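# Move one tray bottle into an empty carton cell

## Task

Take a bottle off the tray and place it in a carton cell that has nothing in it, then release it. At the end, more than one third of the bottles that were on the tray at the start must still be upright.

## Robot and tools

Robot. Two arms stand on the table edge. left_arm carries a five-finger left hand and right_arm a five-finger right hand; the left hand is the mirror of the right. Measured bases: left_arm at (+0.012, +0.287, 0) m, right_arm at (-0.001, -0.293, -0.002) m, both turned only slightly about z. A post is fixed behind the arms. Loose objects may get a brief outside nudge now and then.

Scene frame. Origin at table-top height, halfway between the nominal bases. +x points out over the table, +z up, and left_arm is on the +y side. Arm names do not match left and right in the images. Positions and velocities in results use this frame.

Hand point. Each arm is steered by a point fixed to its palm: 0.05 m in front of the palm and 0.15 m from the wrist flange along the fingers. Its +z runs along straight fingers, +y comes out of the palm, and +x runs across the palm away from the thumb on the right hand (toward the thumb on the left hand). Straight fingers end 0.06 to 0.07 m past the point along +z, their centre lines 0.06 m behind it along -y. A bracket on the little-finger side of the wrist sticks out and can strike objects. With the thumb turned in front of the palm, the hand can wrap objects about 0.035 to 0.065 m thick.

A row (used by execute_actions and move) is 28 numbers, each in [-1, 1], always including both arms. Order: left_arm dx, dy, dz, rx, ry, rz; left hand little, ring, middle, index, thumb_bend, thumb_turn; left force_limit, speed; then the same fourteen for right_arm. The six pose numbers are offsets, not poses: they are measured from that arm's Hand target as it stood when the action or move began, along scene axes, with 1.0 = 0.6 m or 180 degrees. rx, ry, rz form a single rotation vector, turning about the hand point. Within one action or one move list, every row counts from that same starting Hand target, not from the row before; repeating an offset in a new call moves further. Six zeros means no new pose request for that arm.

Hand numbers are absolute targets, not offsets: -1 open or straight, +1 closed. thumb_turn -1 puts the thumb beside the palm, +1 in front of it. force_limit maps -1..+1 to about 0..10 N at the fingertip (0..15 N for the two thumb motors); a closing motor stops there. speed runs from almost zero at -1 to full at +0.48 and above; close at -0.94 or lower for a soft grip. No hand value means "unchanged": to leave a hand alone, resend the last eight numbers you sent it; if you have sent none yet, send its hand_measured, hand_force_limit and hand_speed. To tighten, raise force_limit and send a more-closed target; to loosen, send a target more open than hand_measured.

Tools.
execute_actions(actions, cameras): actions is a list of actions, each a table of up to 15 rows, one per 1/30 s step; a shorter table repeats its last row up to 15. Images come back only for an empty actions list or when cameras names them.
move(target, speed, blend, blocking, cameras): target is one row or a list of up to 15 rows, all offsets from the same starting Hand targets. speed is the path's top speed in m/s, 0.002 to 4.3, default 0.25 (turns at twice that in rad/s); one value or one per target. blend, in m, rounds corners of a list; 0 stops at each. A move lasts at most 10 s. blocking=false returns early while the move continues. It does not avoid obstacles or the other arm.
wait(seconds): 0 to 3600; sends nothing new, lets a running move go on.
stop(): brakes a running move.
zoom_image(camera, region): region [x0, y0, x1, y1] in pixels of that camera's latest image, at most 504 by 504.
show_instructions(): shows the reference pages.
finished_scene(scene): ends the scene for good; scene is 1 or omitted.
Cameras: cam_high, cam_low, cam_left_wrist, cam_right_wrist, each 896x504; cameras ["all"] shows all, [] none.

Results. For each arm: end_effector_position (m) and end_effector_quat_wxyz in the scene frame; Hand target, the last commanded pose that the next offsets count from; joint positions, velocities (may read "within noise") and torques. For each hand, six values in motor order: hand_measured (position on the target scale), hand_stopped_by (moving, target, force, stalled, fault) and hand_load_n (fingertip load, positive when pushed open; dropping near 0 means a lost grip). A move adds a "move:" line with its ending (done, off_target, moving, held, fault) and limits (paced means the pose was clipped, held means steps were withheld). MOTOR HOT and FAULT lines warn of overheating or a stop.

Cautions. The arm follows loosely: it often rests 1 to 3 cm (sometimes 5) below or short of its command, and turns can shift the hand point; send the remaining gap as a new offset. Orientation commands are clipped to 40 degrees from the current one each step. Approach slowly: faster moves and targets set deep past contact press harder. An arm blocked by something keeps pushing until you command it back past its hand point. Keep the hands and arms apart; a press between them can end the scene. Do not drop the bottle even a few millimetres, let go of it while moving, knock over other bottles, or let anything leave the table. Holding loads or straining against unreachable poses heats motors; at 100 °C the arm goes limp for 30 to 60 s. Open the hand and withdraw before finishing.

Each tool is called after ">>>" by a JSON object that holds its "fn" and its "kwargs".

Reference images:

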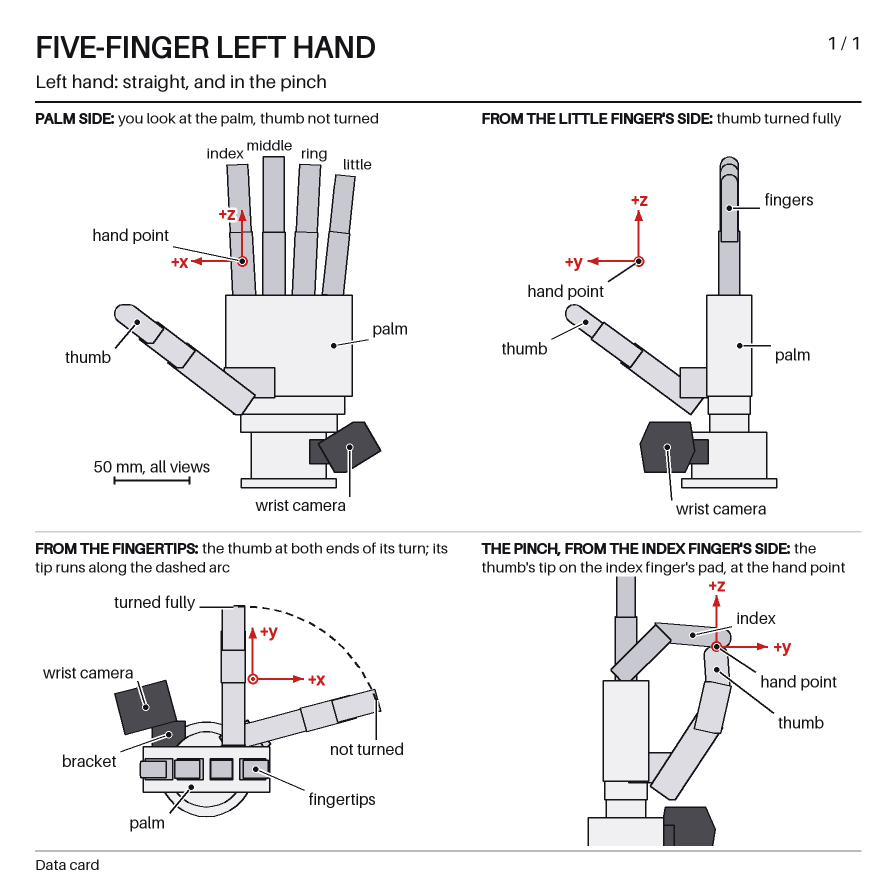

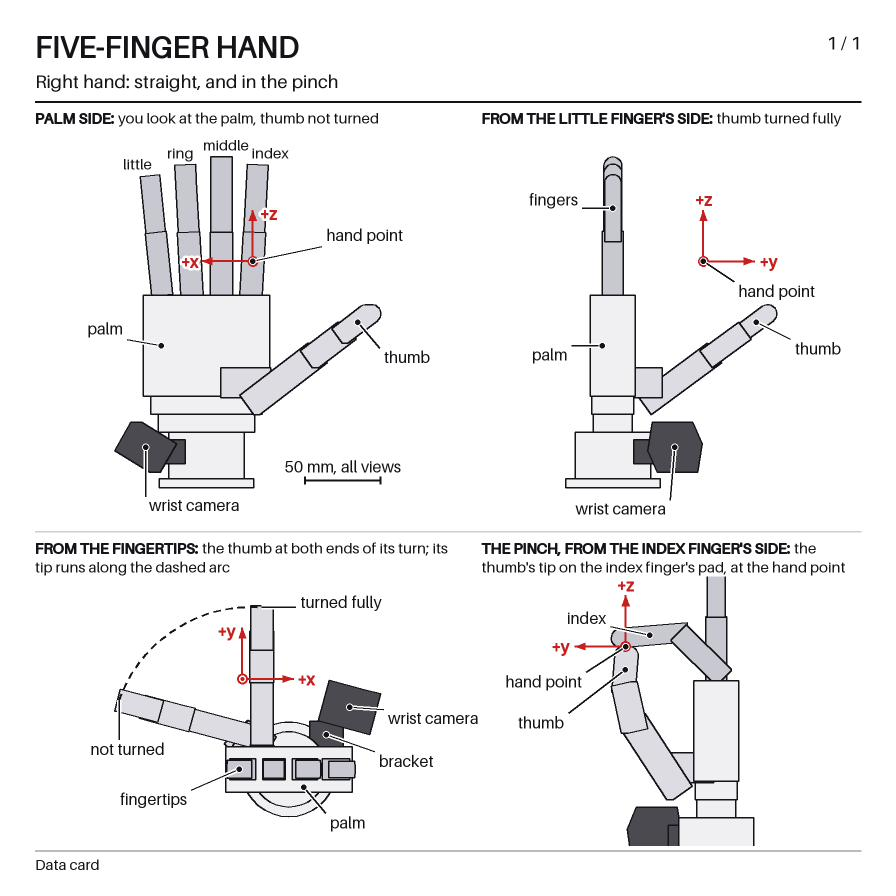

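## Session

>>> {"fn": "execute_actions", "kwargs": {"actions": []}}

Scene clock: 0.00 s.
left_arm: end_effector_position=(+0.2311, +0.3150, +0.3049) hand_measured=(-1.000, -1.000, -1.000, -1.000, -1.000, -1.000) hand_load_n=(+0.0, +0.0, +0.0, +0.0, +0.0, +0.0) hand_stopped_by=(target, target, target, target, target, target) hand_force_limit=0.00 hand_speed=-0.80 end_effector_quat_wxyz=(+0.139, +0.052, +0.978, -0.148) | right_arm: end_effector_position=(+0.6117, -0.4495, +0.3745) hand_measured=(-1.000, -1.000, -1.000, -1.000, -1.000, -1.000) hand_load_n=(+0.0, +0.0, +0.0, +0.0, +0.0, +0.0) hand_stopped_by=(target, target, target, target, target, target) hand_force_limit=0.00 hand_speed=-0.80 end_effector_quat_wxyz=(-0.178, +0.514, +0.434, +0.718)
Joint positions: left_arm=[0.179 0.828 1.16 -1.681 0.346 1.787] | right_arm=[-0.576 1.719 1.189 1.419 -1.449 -1.144]
Joint velocities: within noise
Joint torques (N m): no reading
Heat: left arm: hottest wrist roll 38 °C; right arm: hottest wrist pitch 34 °C.
Hand target: left_arm +0.2351, +0.3156, +0.3147; +0.152, +0.054, +0.976, -0.146 | right_arm +0.6132, -0.4505, +0.3835; -0.171, +0.509, +0.439, +0.720

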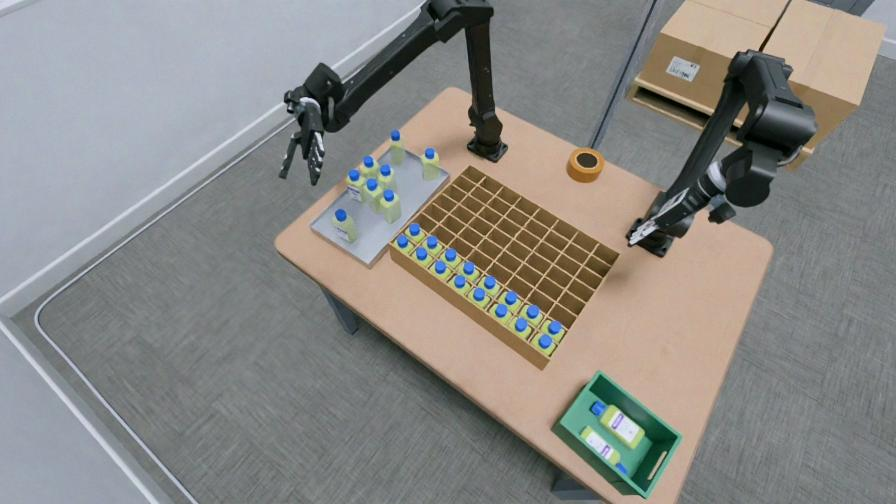

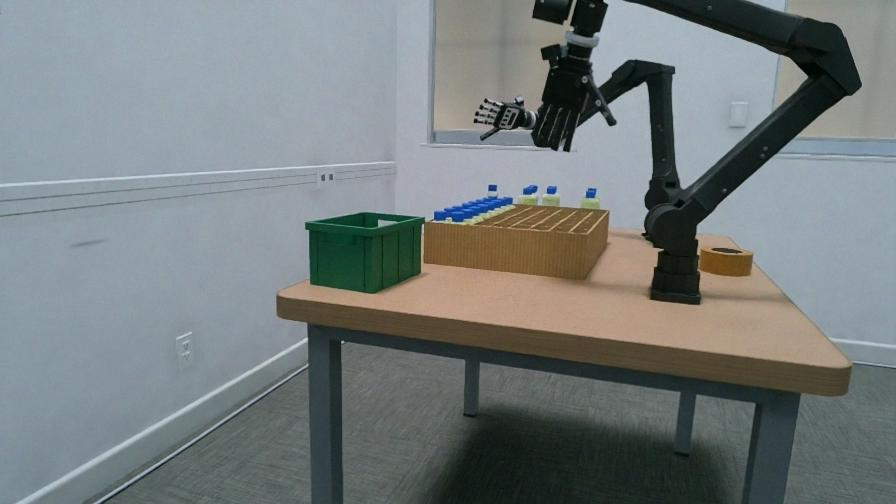

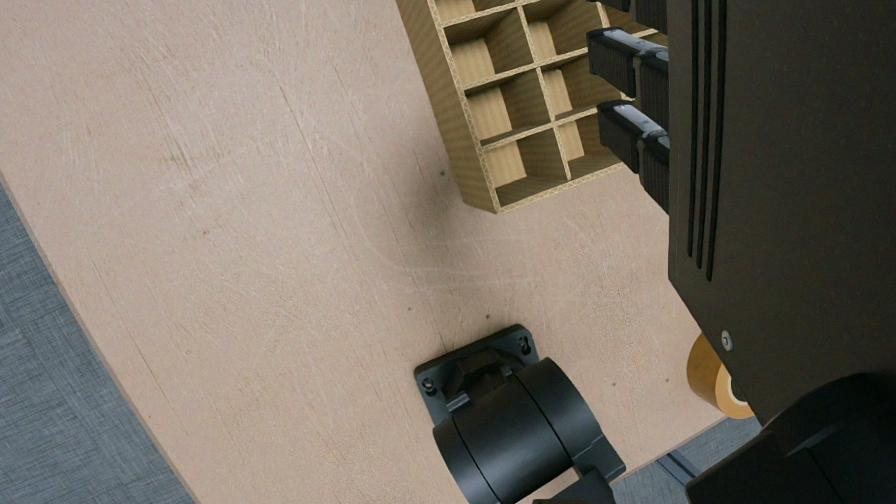

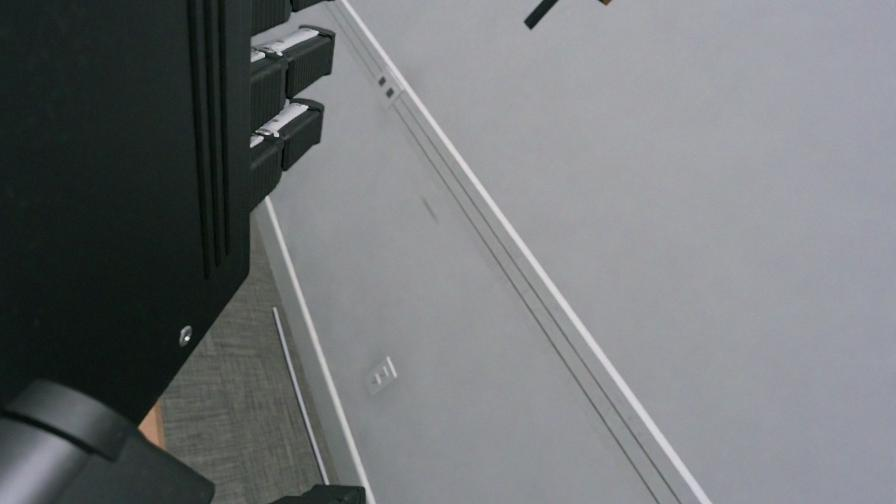

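>>> {"fn": "zoom_image", "kwargs": {"camera": "cam_high", "region": [300, 110, 480, 280]}}

>>> {"fn": "zoom_image", "kwargs": {"camera": "cam_high", "region": [380, 150, 630, 370]}}

>>> {"fn": "zoom_image", "kwargs": {"camera": "cam_low", "region": [420, 160, 680, 300]}}

Scaled by 2.800 from the camera's image (finer frame: 1280x720).

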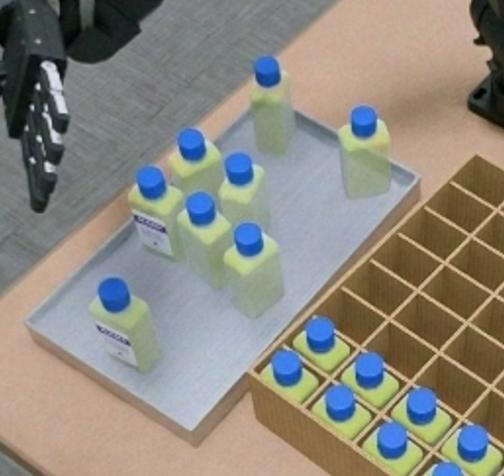

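Scaled by 2.016 from the camera's image (finer frame: 1280x720).

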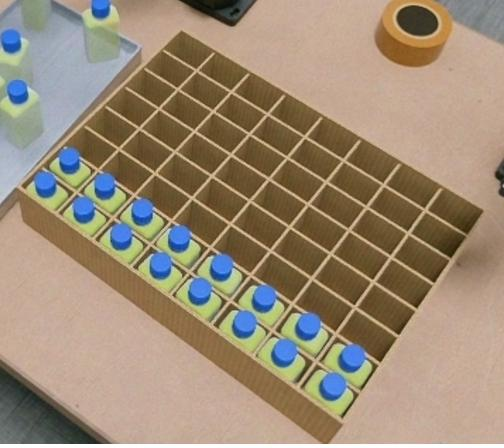

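Scaled by 1.938 from the camera's image (finer frame: 1280x720).

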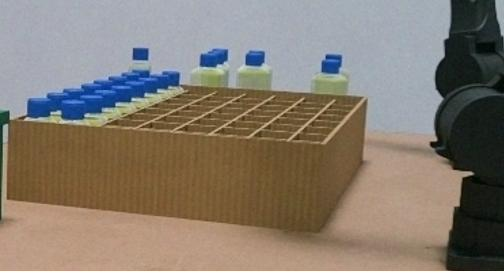

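>>> {"fn": "zoom_image", "kwargs": {"camera": "cam_high", "region": [500, 300, 600, 380]}}

>>> {"fn": "zoom_image", "kwargs": {"camera": "cam_high", "region": [340, 180, 460, 280]}}

>>> {"fn": "zoom_image", "kwargs": {"camera": "cam_high", "region": [370, 120, 470, 200]}}

Scaled by 5.040 from the camera's image (finer frame: 1280x720).

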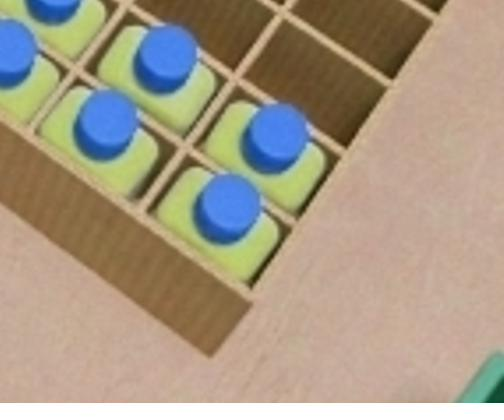

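Scaled by 4.200 from the camera's image (finer frame: 1280x720).

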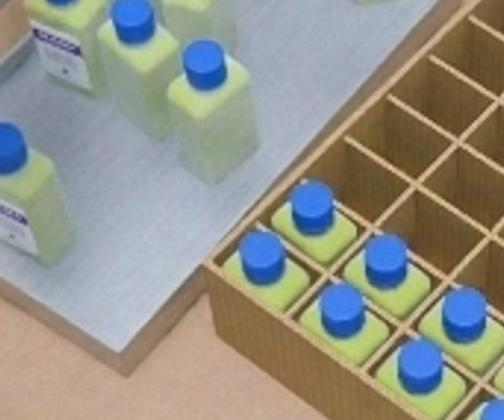

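Scaled by 5.040 from the camera's image (finer frame: 1280x720).

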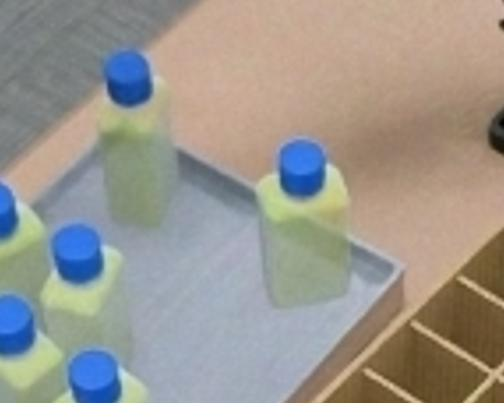

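>>> {"fn": "zoom_image", "kwargs": {"camera": "cam_high", "region": [390, 160, 510, 270]}}

>>> {"fn": "zoom_image", "kwargs": {"camera": "cam_high", "region": [330, 145, 410, 225]}}

Scaled by 4.200 from the camera's image (finer frame: 1280x720).

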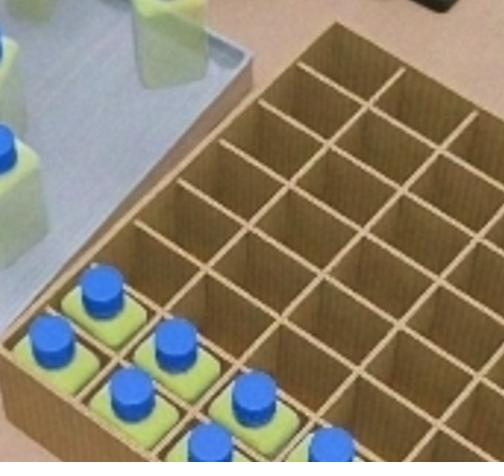

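Scaled by 6.300 from the camera's image (finer frame: 1280x720).

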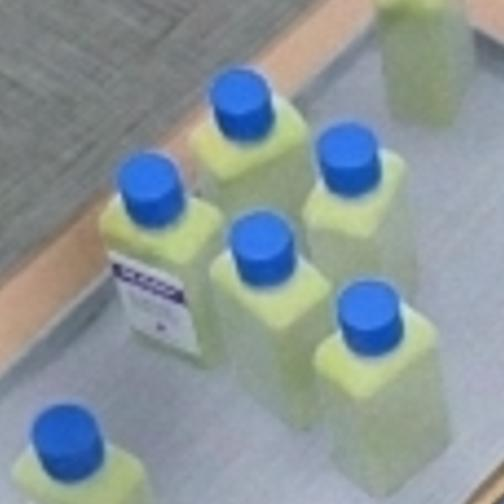

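>>> {"fn": "move", "kwargs": {"target": [0,0,0,0,0,0,-1,-1,-1,-1,-1,-1,0,-0.8,-0.189,0.05,-0.04,0.454,0.4915,-0.1813,-1,-1,-0.5,-0.5,-0.6,1,0,0.0], "cameras": ["all"]}}

Scene clock: 298.80 s.
left_arm: end_effector_position=(+0.2311, +0.3150, +0.3049) hand_measured=(-1.000, -1.000, -1.000, -1.000, -1.000, -1.000) hand_load_n=(+0.0, +0.0, +0.0, +0.0, +0.0, +0.0) hand_stopped_by=(target, target, target, target, target, target) hand_force_limit=0.00 hand_speed=-0.80 end_effector_quat_wxyz=(+0.139, +0.052, +0.978, -0.148) | right_arm: end_effector_position=(+0.4917, -0.4113, +0.3387) hand_measured=(-1.000, -1.000, -0.500, -0.500, -0.600, +1.000) hand_load_n=(+0.0, +0.0, +0.0, +0.0, +0.0, +0.0) hand_stopped_by=(target, target, target, target, target, target) hand_force_limit=0.00 hand_speed=0.00 end_effector_quat_wxyz=(-0.484, +0.695, -0.442, +0.295)
Joint positions: left_arm=[0.179 0.828 1.16 -1.681 0.346 1.787] | right_arm=[-0.564 1.286 1.273 -0.599 -0.901 -0.484]
Joint torques (N m): left_arm=[1.32 0.15 10.07 0.92 0.25 0.03] | right_arm=[-0.44 -8.59 12.82 1.36 -0.23 -0.04]
Heat: left arm: hottest elbow 48 °C; right arm: hottest elbow 38 °C.
Hand target: left_arm +0.2351, +0.3156, +0.3147; +0.152, +0.054, +0.976, -0.146 | right_arm +0.4997, -0.4204, +0.3596; -0.484, +0.691, -0.440, +0.309
Off the commanded pose: left_arm 0.011 m, 2 deg | right_arm 0.024 m, 2 deg.
move: off_target (right_arm)

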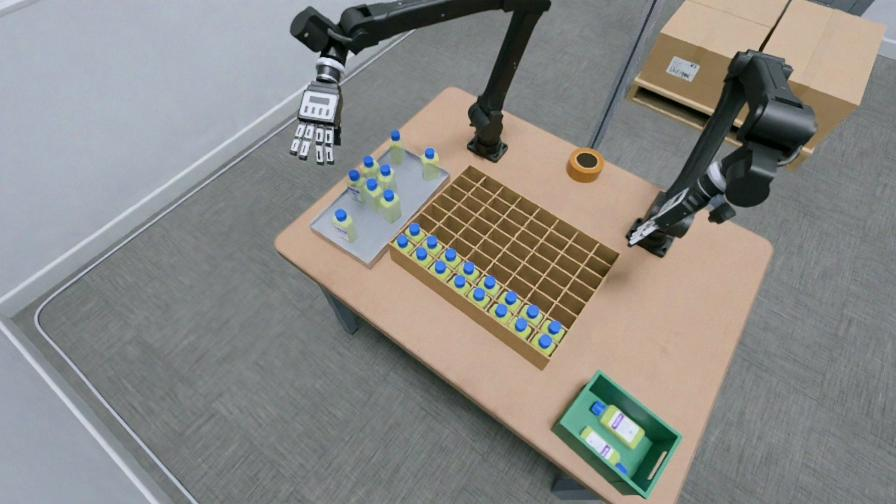

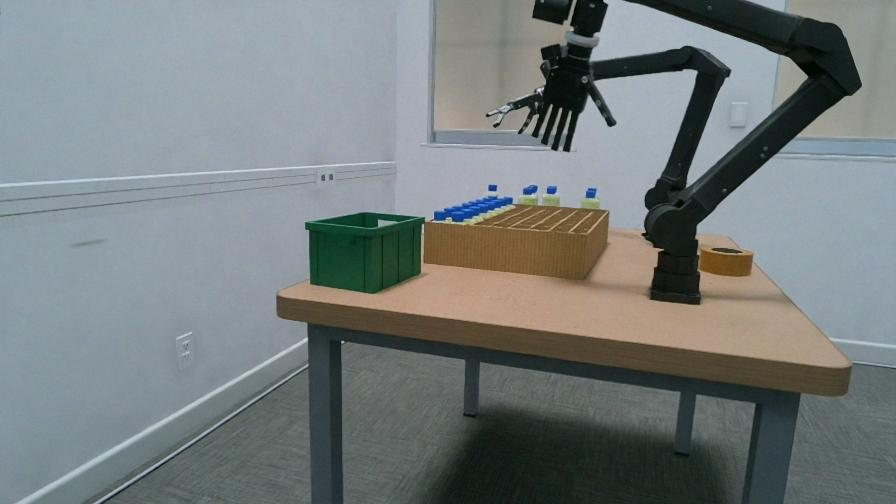

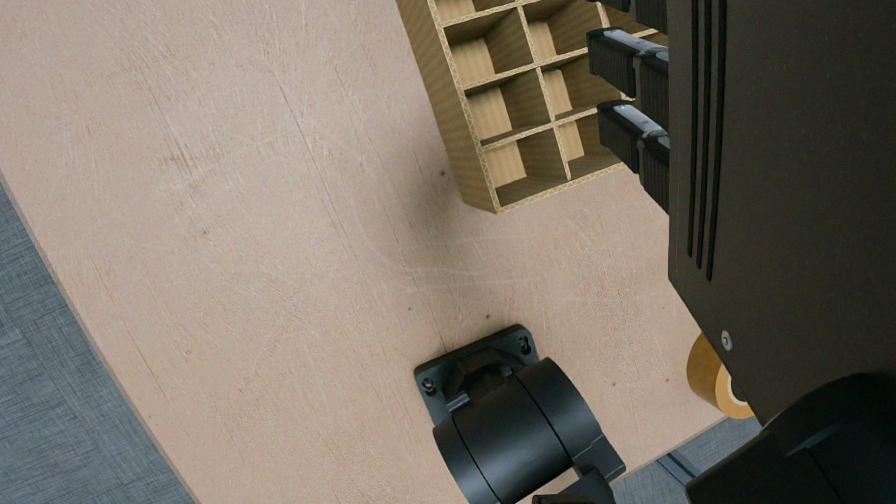

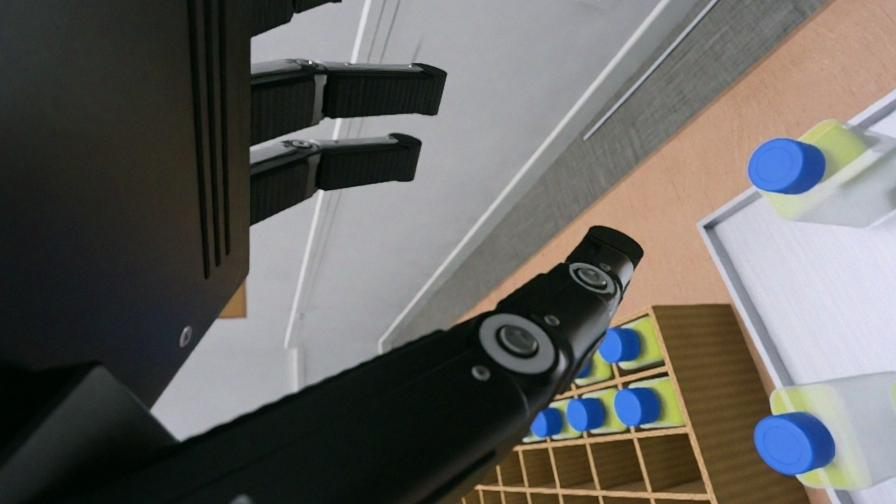

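>>> {"fn": "move", "kwargs": {"target": [0,0,0,0,0,0,-1,-1,-1,-1,-1,-1,0,-0.8,0.04,0.03,-0.225,0,0,0,-1,-1,-0.5,-0.5,-0.6,1,0,0.0], "cameras": ["all"]}}

Scene clock: 312.47 s.
left_arm: end_effector_position=(+0.2311, +0.3150, +0.3049) hand_measured=(-1.000, -1.000, -1.000, -1.000, -1.000, -1.000) hand_load_n=(+0.0, +0.0, +0.0, +0.0, +0.0, +0.0) hand_stopped_by=(target, target, target, target, target, target) hand_force_limit=0.00 hand_speed=-0.80 end_effector_quat_wxyz=(+0.139, +0.052, +0.978, -0.148) | right_arm: end_effector_position=(+0.5204, -0.4036, +0.2184) hand_measured=(-1.000, -1.000, -0.500, -0.500, -0.600, +1.000) hand_load_n=(+0.0, +0.0, +0.0, +0.0, +0.5, +0.0) hand_stopped_by=(target, target, target, target, target, target) hand_force_limit=0.00 hand_speed=0.00 end_effector_quat_wxyz=(-0.481, +0.693, -0.444, +0.301)
Joint positions: left_arm=[0.179 0.828 1.16 -1.681 0.346 1.787] | right_arm=[-0.513 1.388 1.04 -0.218 -0.847 -0.433]
Joint torques (N m): left_arm=[1.32 0.67 10.04 1.02 0.31 0.03] | right_arm=[0.5 -10.99 8.54 2.51 -0.2 -0.04]
Heat: left arm: hottest elbow 48 °C; right arm: hottest elbow 40 °C.
Hand target: left_arm +0.2351, +0.3156, +0.3147; +0.152, +0.054, +0.976, -0.146 | right_arm +0.5238, -0.4024, +0.2247; -0.484, +0.691, -0.440, +0.309
Off the commanded pose: left_arm 0.011 m, 2 deg | right_arm 0.007 m, 1 deg.
move: done

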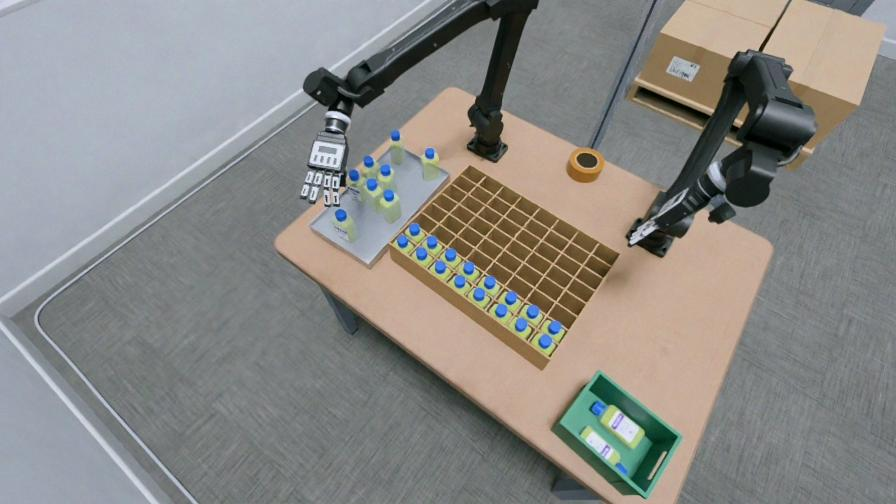

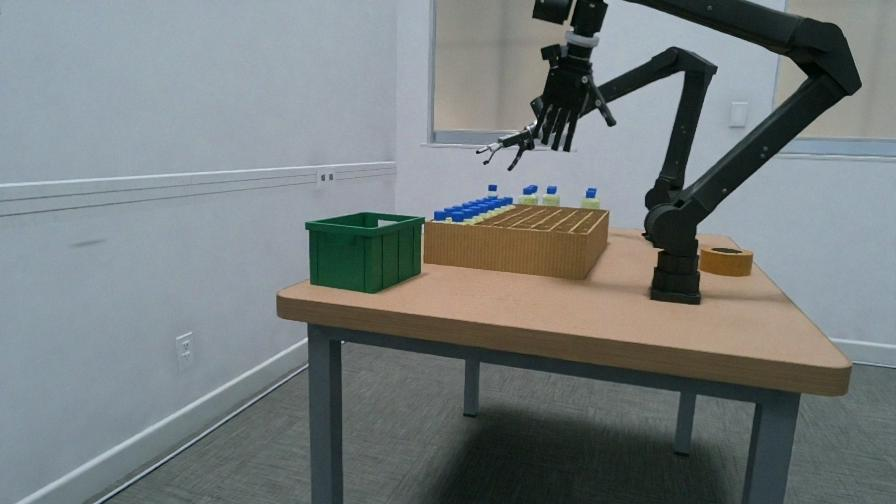

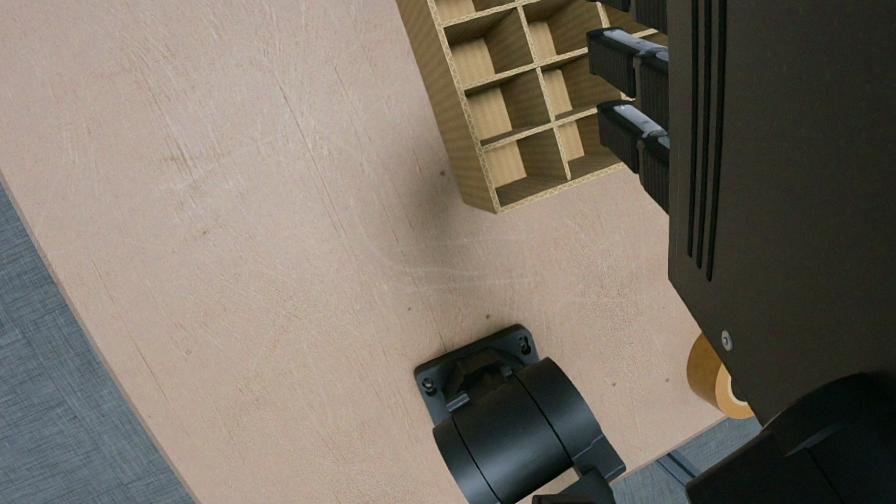

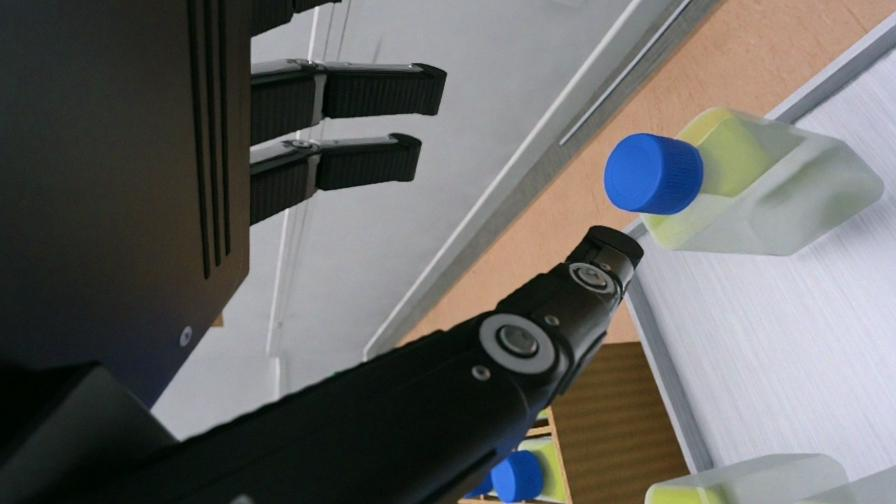

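>>> {"fn": "move", "kwargs": {"target": [0,0,0,0,0,0,-1,-1,-1,-1,-1,-1,0,-0.8,-0.007,0.013,-0.095,0,0,0,-1,-1,-0.5,-0.5,-0.6,1,0,0.0], "speed": 0.12, "cameras": ["cam_high","cam_right_wrist","cam_low"]}}

>>> {"fn": "zoom_image", "kwargs": {"camera": "cam_high", "region": [290, 120, 410, 240]}}

Scene clock: 320.80 s.
left_arm: end_effector_position=(+0.2311, +0.3150, +0.3049) hand_measured=(-1.000, -1.000, -1.000, -1.000, -1.000, -1.000) hand_load_n=(+0.0, +0.0, +0.0, +0.0, +0.0, +0.0) hand_stopped_by=(target, target, target, target, target, target) hand_force_limit=0.00 hand_speed=-0.80 end_effector_quat_wxyz=(+0.139, +0.052, +0.978, -0.148) | right_arm: end_effector_position=(+0.5164, -0.3978, +0.1685) hand_measured=(-1.000, -1.000, -0.500, -0.500, -0.600, +1.000) hand_load_n=(-0.5, +0.0, +0.0, +0.0, +0.0, +0.0) hand_stopped_by=(target, target, target, target, target, target) hand_force_limit=0.00 hand_speed=0.00 end_effector_quat_wxyz=(-0.481, +0.692, -0.441, +0.308)
Joint positions: left_arm=[0.179 0.828 1.16 -1.681 0.346 1.787] | right_arm=[-0.505 1.425 0.927 -0.047 -0.837 -0.424]
Joint torques (N m): left_arm=[1.49 0.79 10.02 0.98 0.29 0.02] | right_arm=[0.85 -9.93 7.73 2.59 -0.18 -0.05]
Heat: left arm: hottest elbow 48 °C; right arm: hottest elbow 40 °C.
Hand target: left_arm +0.2351, +0.3156, +0.3147; +0.152, +0.054, +0.976, -0.146 | right_arm +0.5196, -0.3945, +0.1678; -0.484, +0.691, -0.440, +0.309
Off the commanded pose: left_arm 0.011 m, 2 deg | right_arm 0.005 m, 0 deg.
move: done
Images, in order (width x height): cam_high 896x504, cam_low 896x504, cam_right_wrist 896x504.

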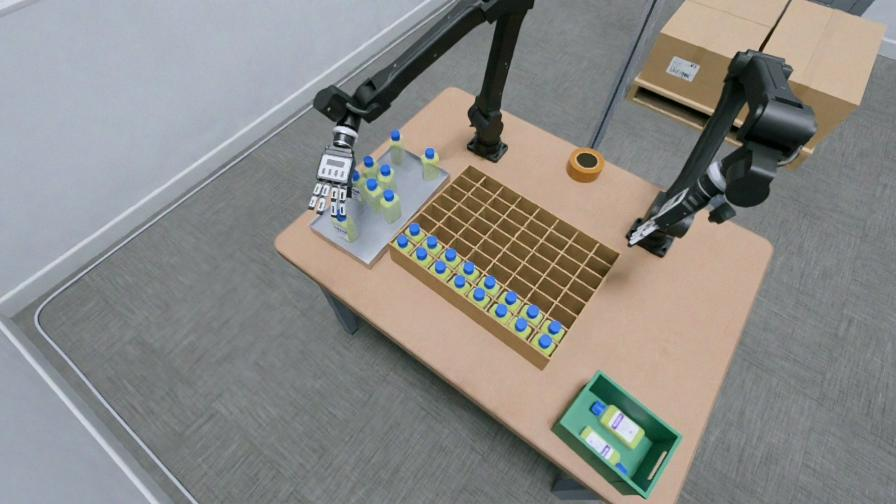

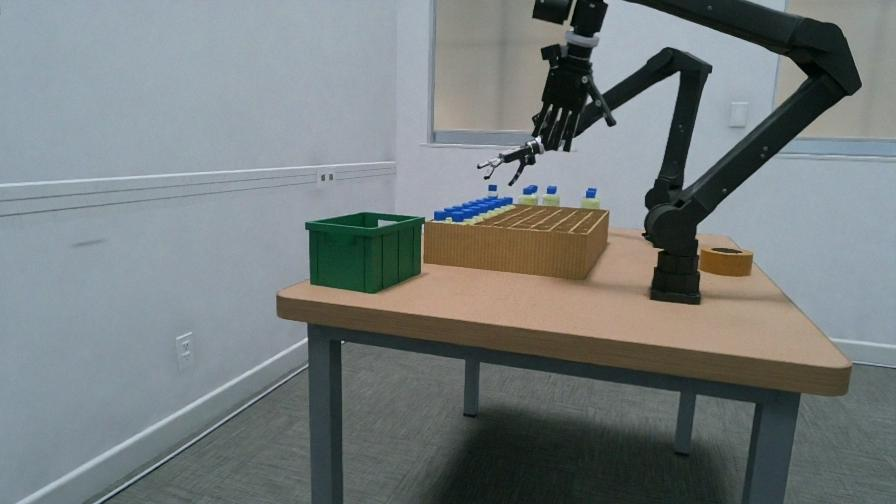

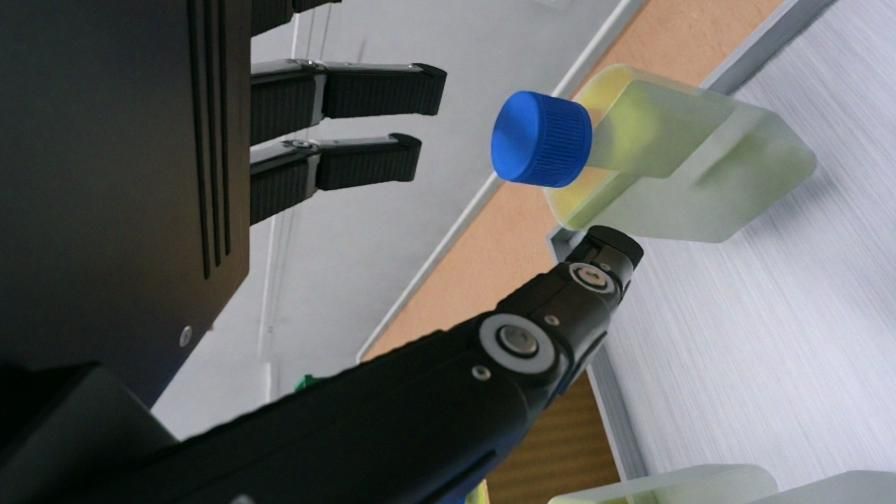

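Scaled by 4.200 from the camera's image (finer frame: 1280x720).

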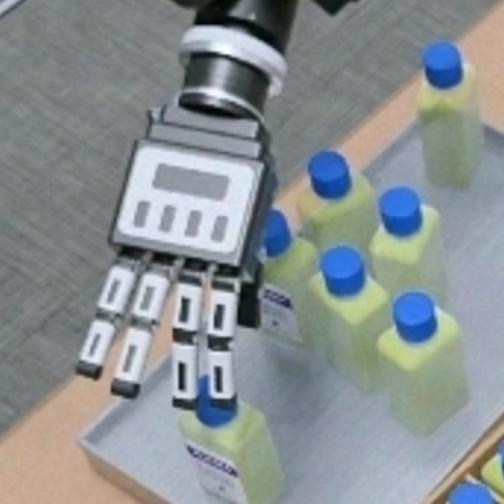

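>>> {"fn": "zoom_image", "kwargs": {"camera": "cam_low", "region": [450, 120, 610, 220]}}

Scaled by 3.150 from the camera's image (finer frame: 1280x720).

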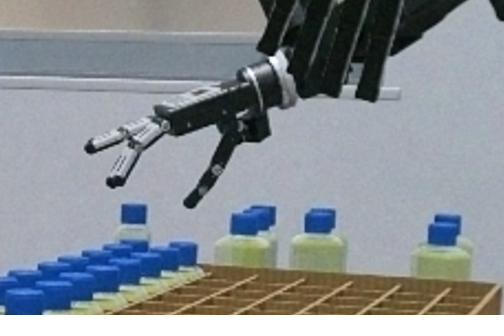

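>>> {"fn": "move", "kwargs": {"target": [[0,0,0,0,0,0,-1,-1,-1,-1,-1,-1,0,-0.8,0,0,0.1,0,0,0,-1,-1,-0.5,-0.5,-0.6,1,0,0.0],[0,0,0,0,0,0,-1,-1,-1,-1,-1,-1,0,-0.8,0,0,0.1,0,0,0,-1,-1,-0.12,-0.12,-0.33,1,0,0.0]], "cameras": ["cam_high","cam_right_wrist","cam_low"]}}

>>> {"fn": "zoom_image", "kwargs": {"camera": "cam_low", "region": [450, 120, 610, 220]}}

Scene clock: 371.23 s.
left_arm: end_effector_position=(+0.2311, +0.3150, +0.3049) hand_measured=(-1.000, -1.000, -1.000, -1.000, -1.000, -1.000) hand_load_n=(+0.0, +0.0, +0.0, +0.0, +0.0, +0.0) hand_stopped_by=(target, target, target, target, target, target) hand_force_limit=0.00 hand_speed=-0.80 end_effector_quat_wxyz=(+0.139, +0.052, +0.978, -0.148) | right_arm: end_effector_position=(+0.5088, -0.3936, +0.2111) hand_measured=(-1.000, -1.000, -0.120, -0.120, -0.330, +1.000) hand_load_n=(+0.0, -0.5, +0.0, +0.0, +0.0, +0.0) hand_stopped_by=(target, target, target, target, target, target) hand_force_limit=0.00 hand_speed=0.00 end_effector_quat_wxyz=(-0.482, +0.691, -0.448, +0.300)
Joint positions: left_arm=[0.179 0.828 1.16 -1.681 0.346 1.787] | right_arm=[-0.505 1.356 0.987 -0.192 -0.837 -0.419]
Joint torques (N m): left_arm=[1.55 0.38 10.02 0.81 0.25 0.06] | right_arm=[0.73 -9.76 11.25 1.48 -0.2 -0.07]
Heat: left arm: hottest elbow 48 °C; right arm: hottest elbow 40 °C.
Hand target: left_arm +0.2351, +0.3156, +0.3147; +0.152, +0.054, +0.976, -0.146 | right_arm +0.5196, -0.3945, +0.2277; -0.484, +0.691, -0.440, +0.309
Off the commanded pose: left_arm 0.011 m, 2 deg | right_arm 0.020 m, 1 deg.
move: off_target (right_arm); target 2's new numbers were sent with right_arm's hand 0.020 m and 1 deg from that target
Images, in order (width x height): cam_high 896x504, cam_low 896x504, cam_right_wrist 896x504.

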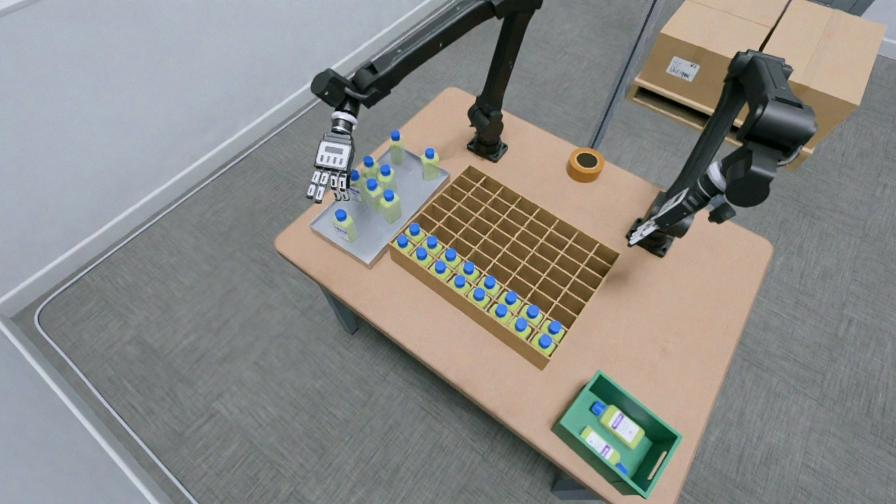

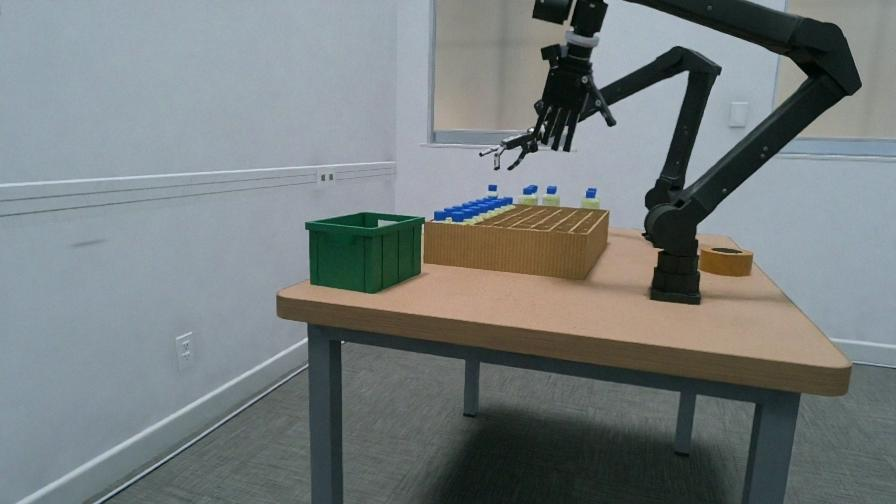

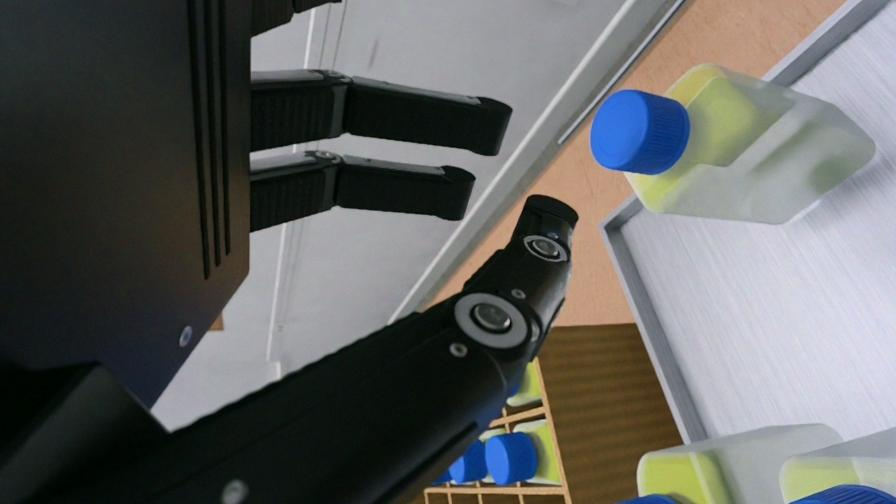

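Scaled by 3.150 from the camera's image (finer frame: 1280x720).

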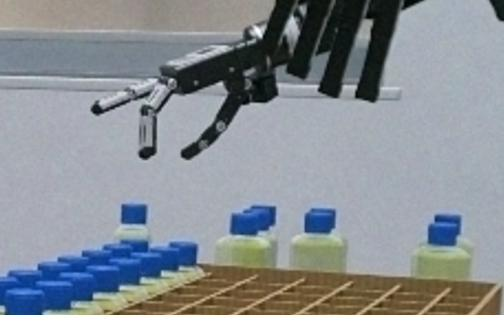

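>>> {"fn": "move", "kwargs": {"target": [0,0,0,0,0,0,-1,-1,-1,-1,-1,-1,0,-0.8,0.035,0.0142,-0.0962,0,0,0,-1,-1,-0.5,-0.5,-0.6,1,0,0.0], "speed": 0.12, "cameras": ["cam_high","cam_right_wrist","cam_low"]}}

>>> {"fn": "zoom_image", "kwargs": {"camera": "cam_low", "region": [450, 120, 610, 220]}}

>>> {"fn": "zoom_image", "kwargs": {"camera": "cam_high", "region": [290, 120, 410, 240]}}

Scene clock: 417.47 s.
left_arm: end_effector_position=(+0.2311, +0.3150, +0.3049) hand_measured=(-1.000, -1.000, -1.000, -1.000, -1.000, -1.000) hand_load_n=(+0.0, +0.0, +0.0, +0.0, -0.5, +0.0) hand_stopped_by=(target, target, target, target, target, target) hand_force_limit=0.00 hand_speed=-0.80 end_effector_quat_wxyz=(+0.139, +0.052, +0.978, -0.148) | right_arm: end_effector_position=(+0.5376, -0.3888, +0.1699) hand_measured=(-1.000, -1.000, -0.500, -0.500, -0.600, +1.000) hand_load_n=(+0.0, +0.0, +0.0, +0.0, +0.0, +0.0) hand_stopped_by=(target, target, target, target, target, target) hand_force_limit=0.00 hand_speed=0.00 end_effector_quat_wxyz=(-0.481, +0.692, -0.441, +0.307)
Joint positions: left_arm=[0.179 0.828 1.16 -1.681 0.346 1.787] | right_arm=[-0.465 1.461 0.967 -0.032 -0.804 -0.396]
Joint torques (N m): left_arm=[1.67 1.03 9.96 0.88 0.25 0.03] | right_arm=[0.79 -10.52 7.75 2.56 -0.16 -0.04]
Heat: left arm: hottest elbow 48 °C; right arm: hottest elbow 42 °C.
Hand target: left_arm +0.2351, +0.3156, +0.3147; +0.152, +0.054, +0.976, -0.146 | right_arm +0.5406, -0.3861, +0.1698; -0.484, +0.691, -0.440, +0.308
Off the commanded pose: left_arm 0.011 m, 2 deg | right_arm 0.004 m, 0 deg.
move: done
Images, in order (width x height): cam_high 896x504, cam_low 896x504, cam_right_wrist 896x504.

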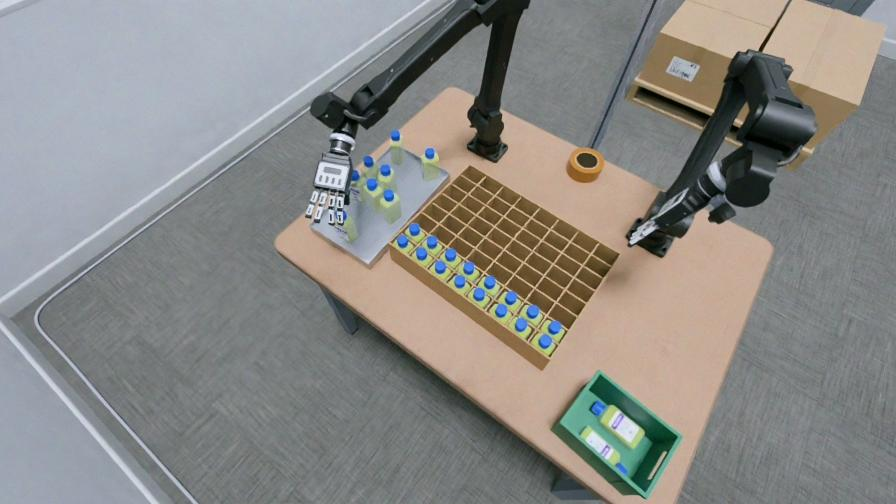

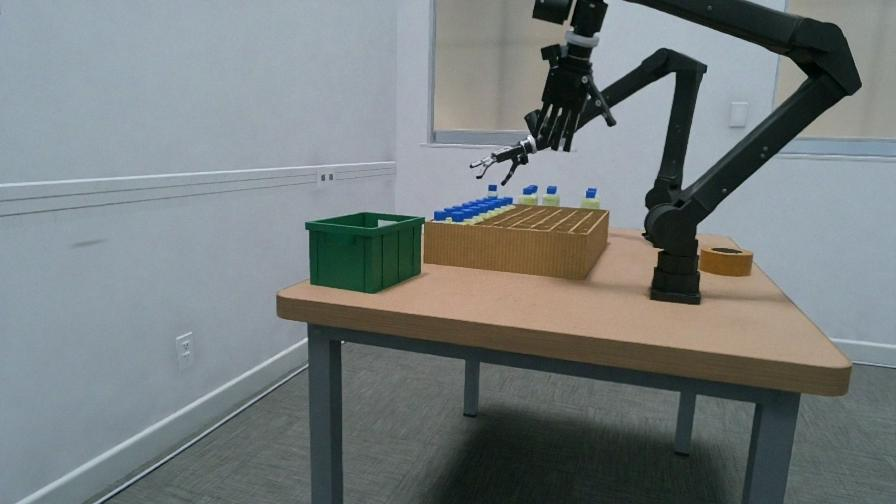

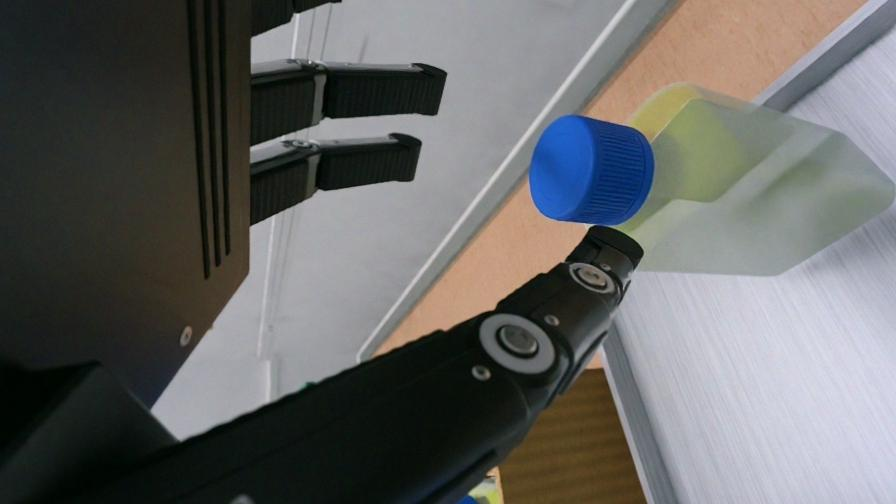

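Scaled by 3.150 from the camera's image (finer frame: 1280x720).

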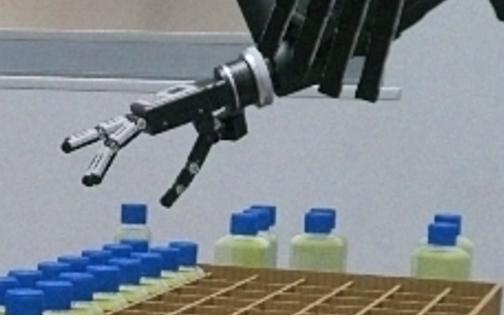

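Scaled by 4.200 from the camera's image (finer frame: 1280x720).

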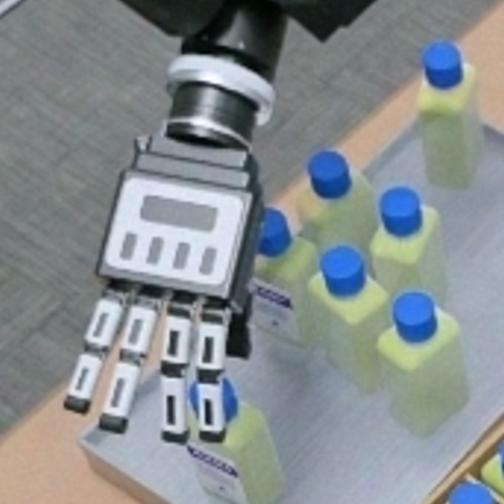

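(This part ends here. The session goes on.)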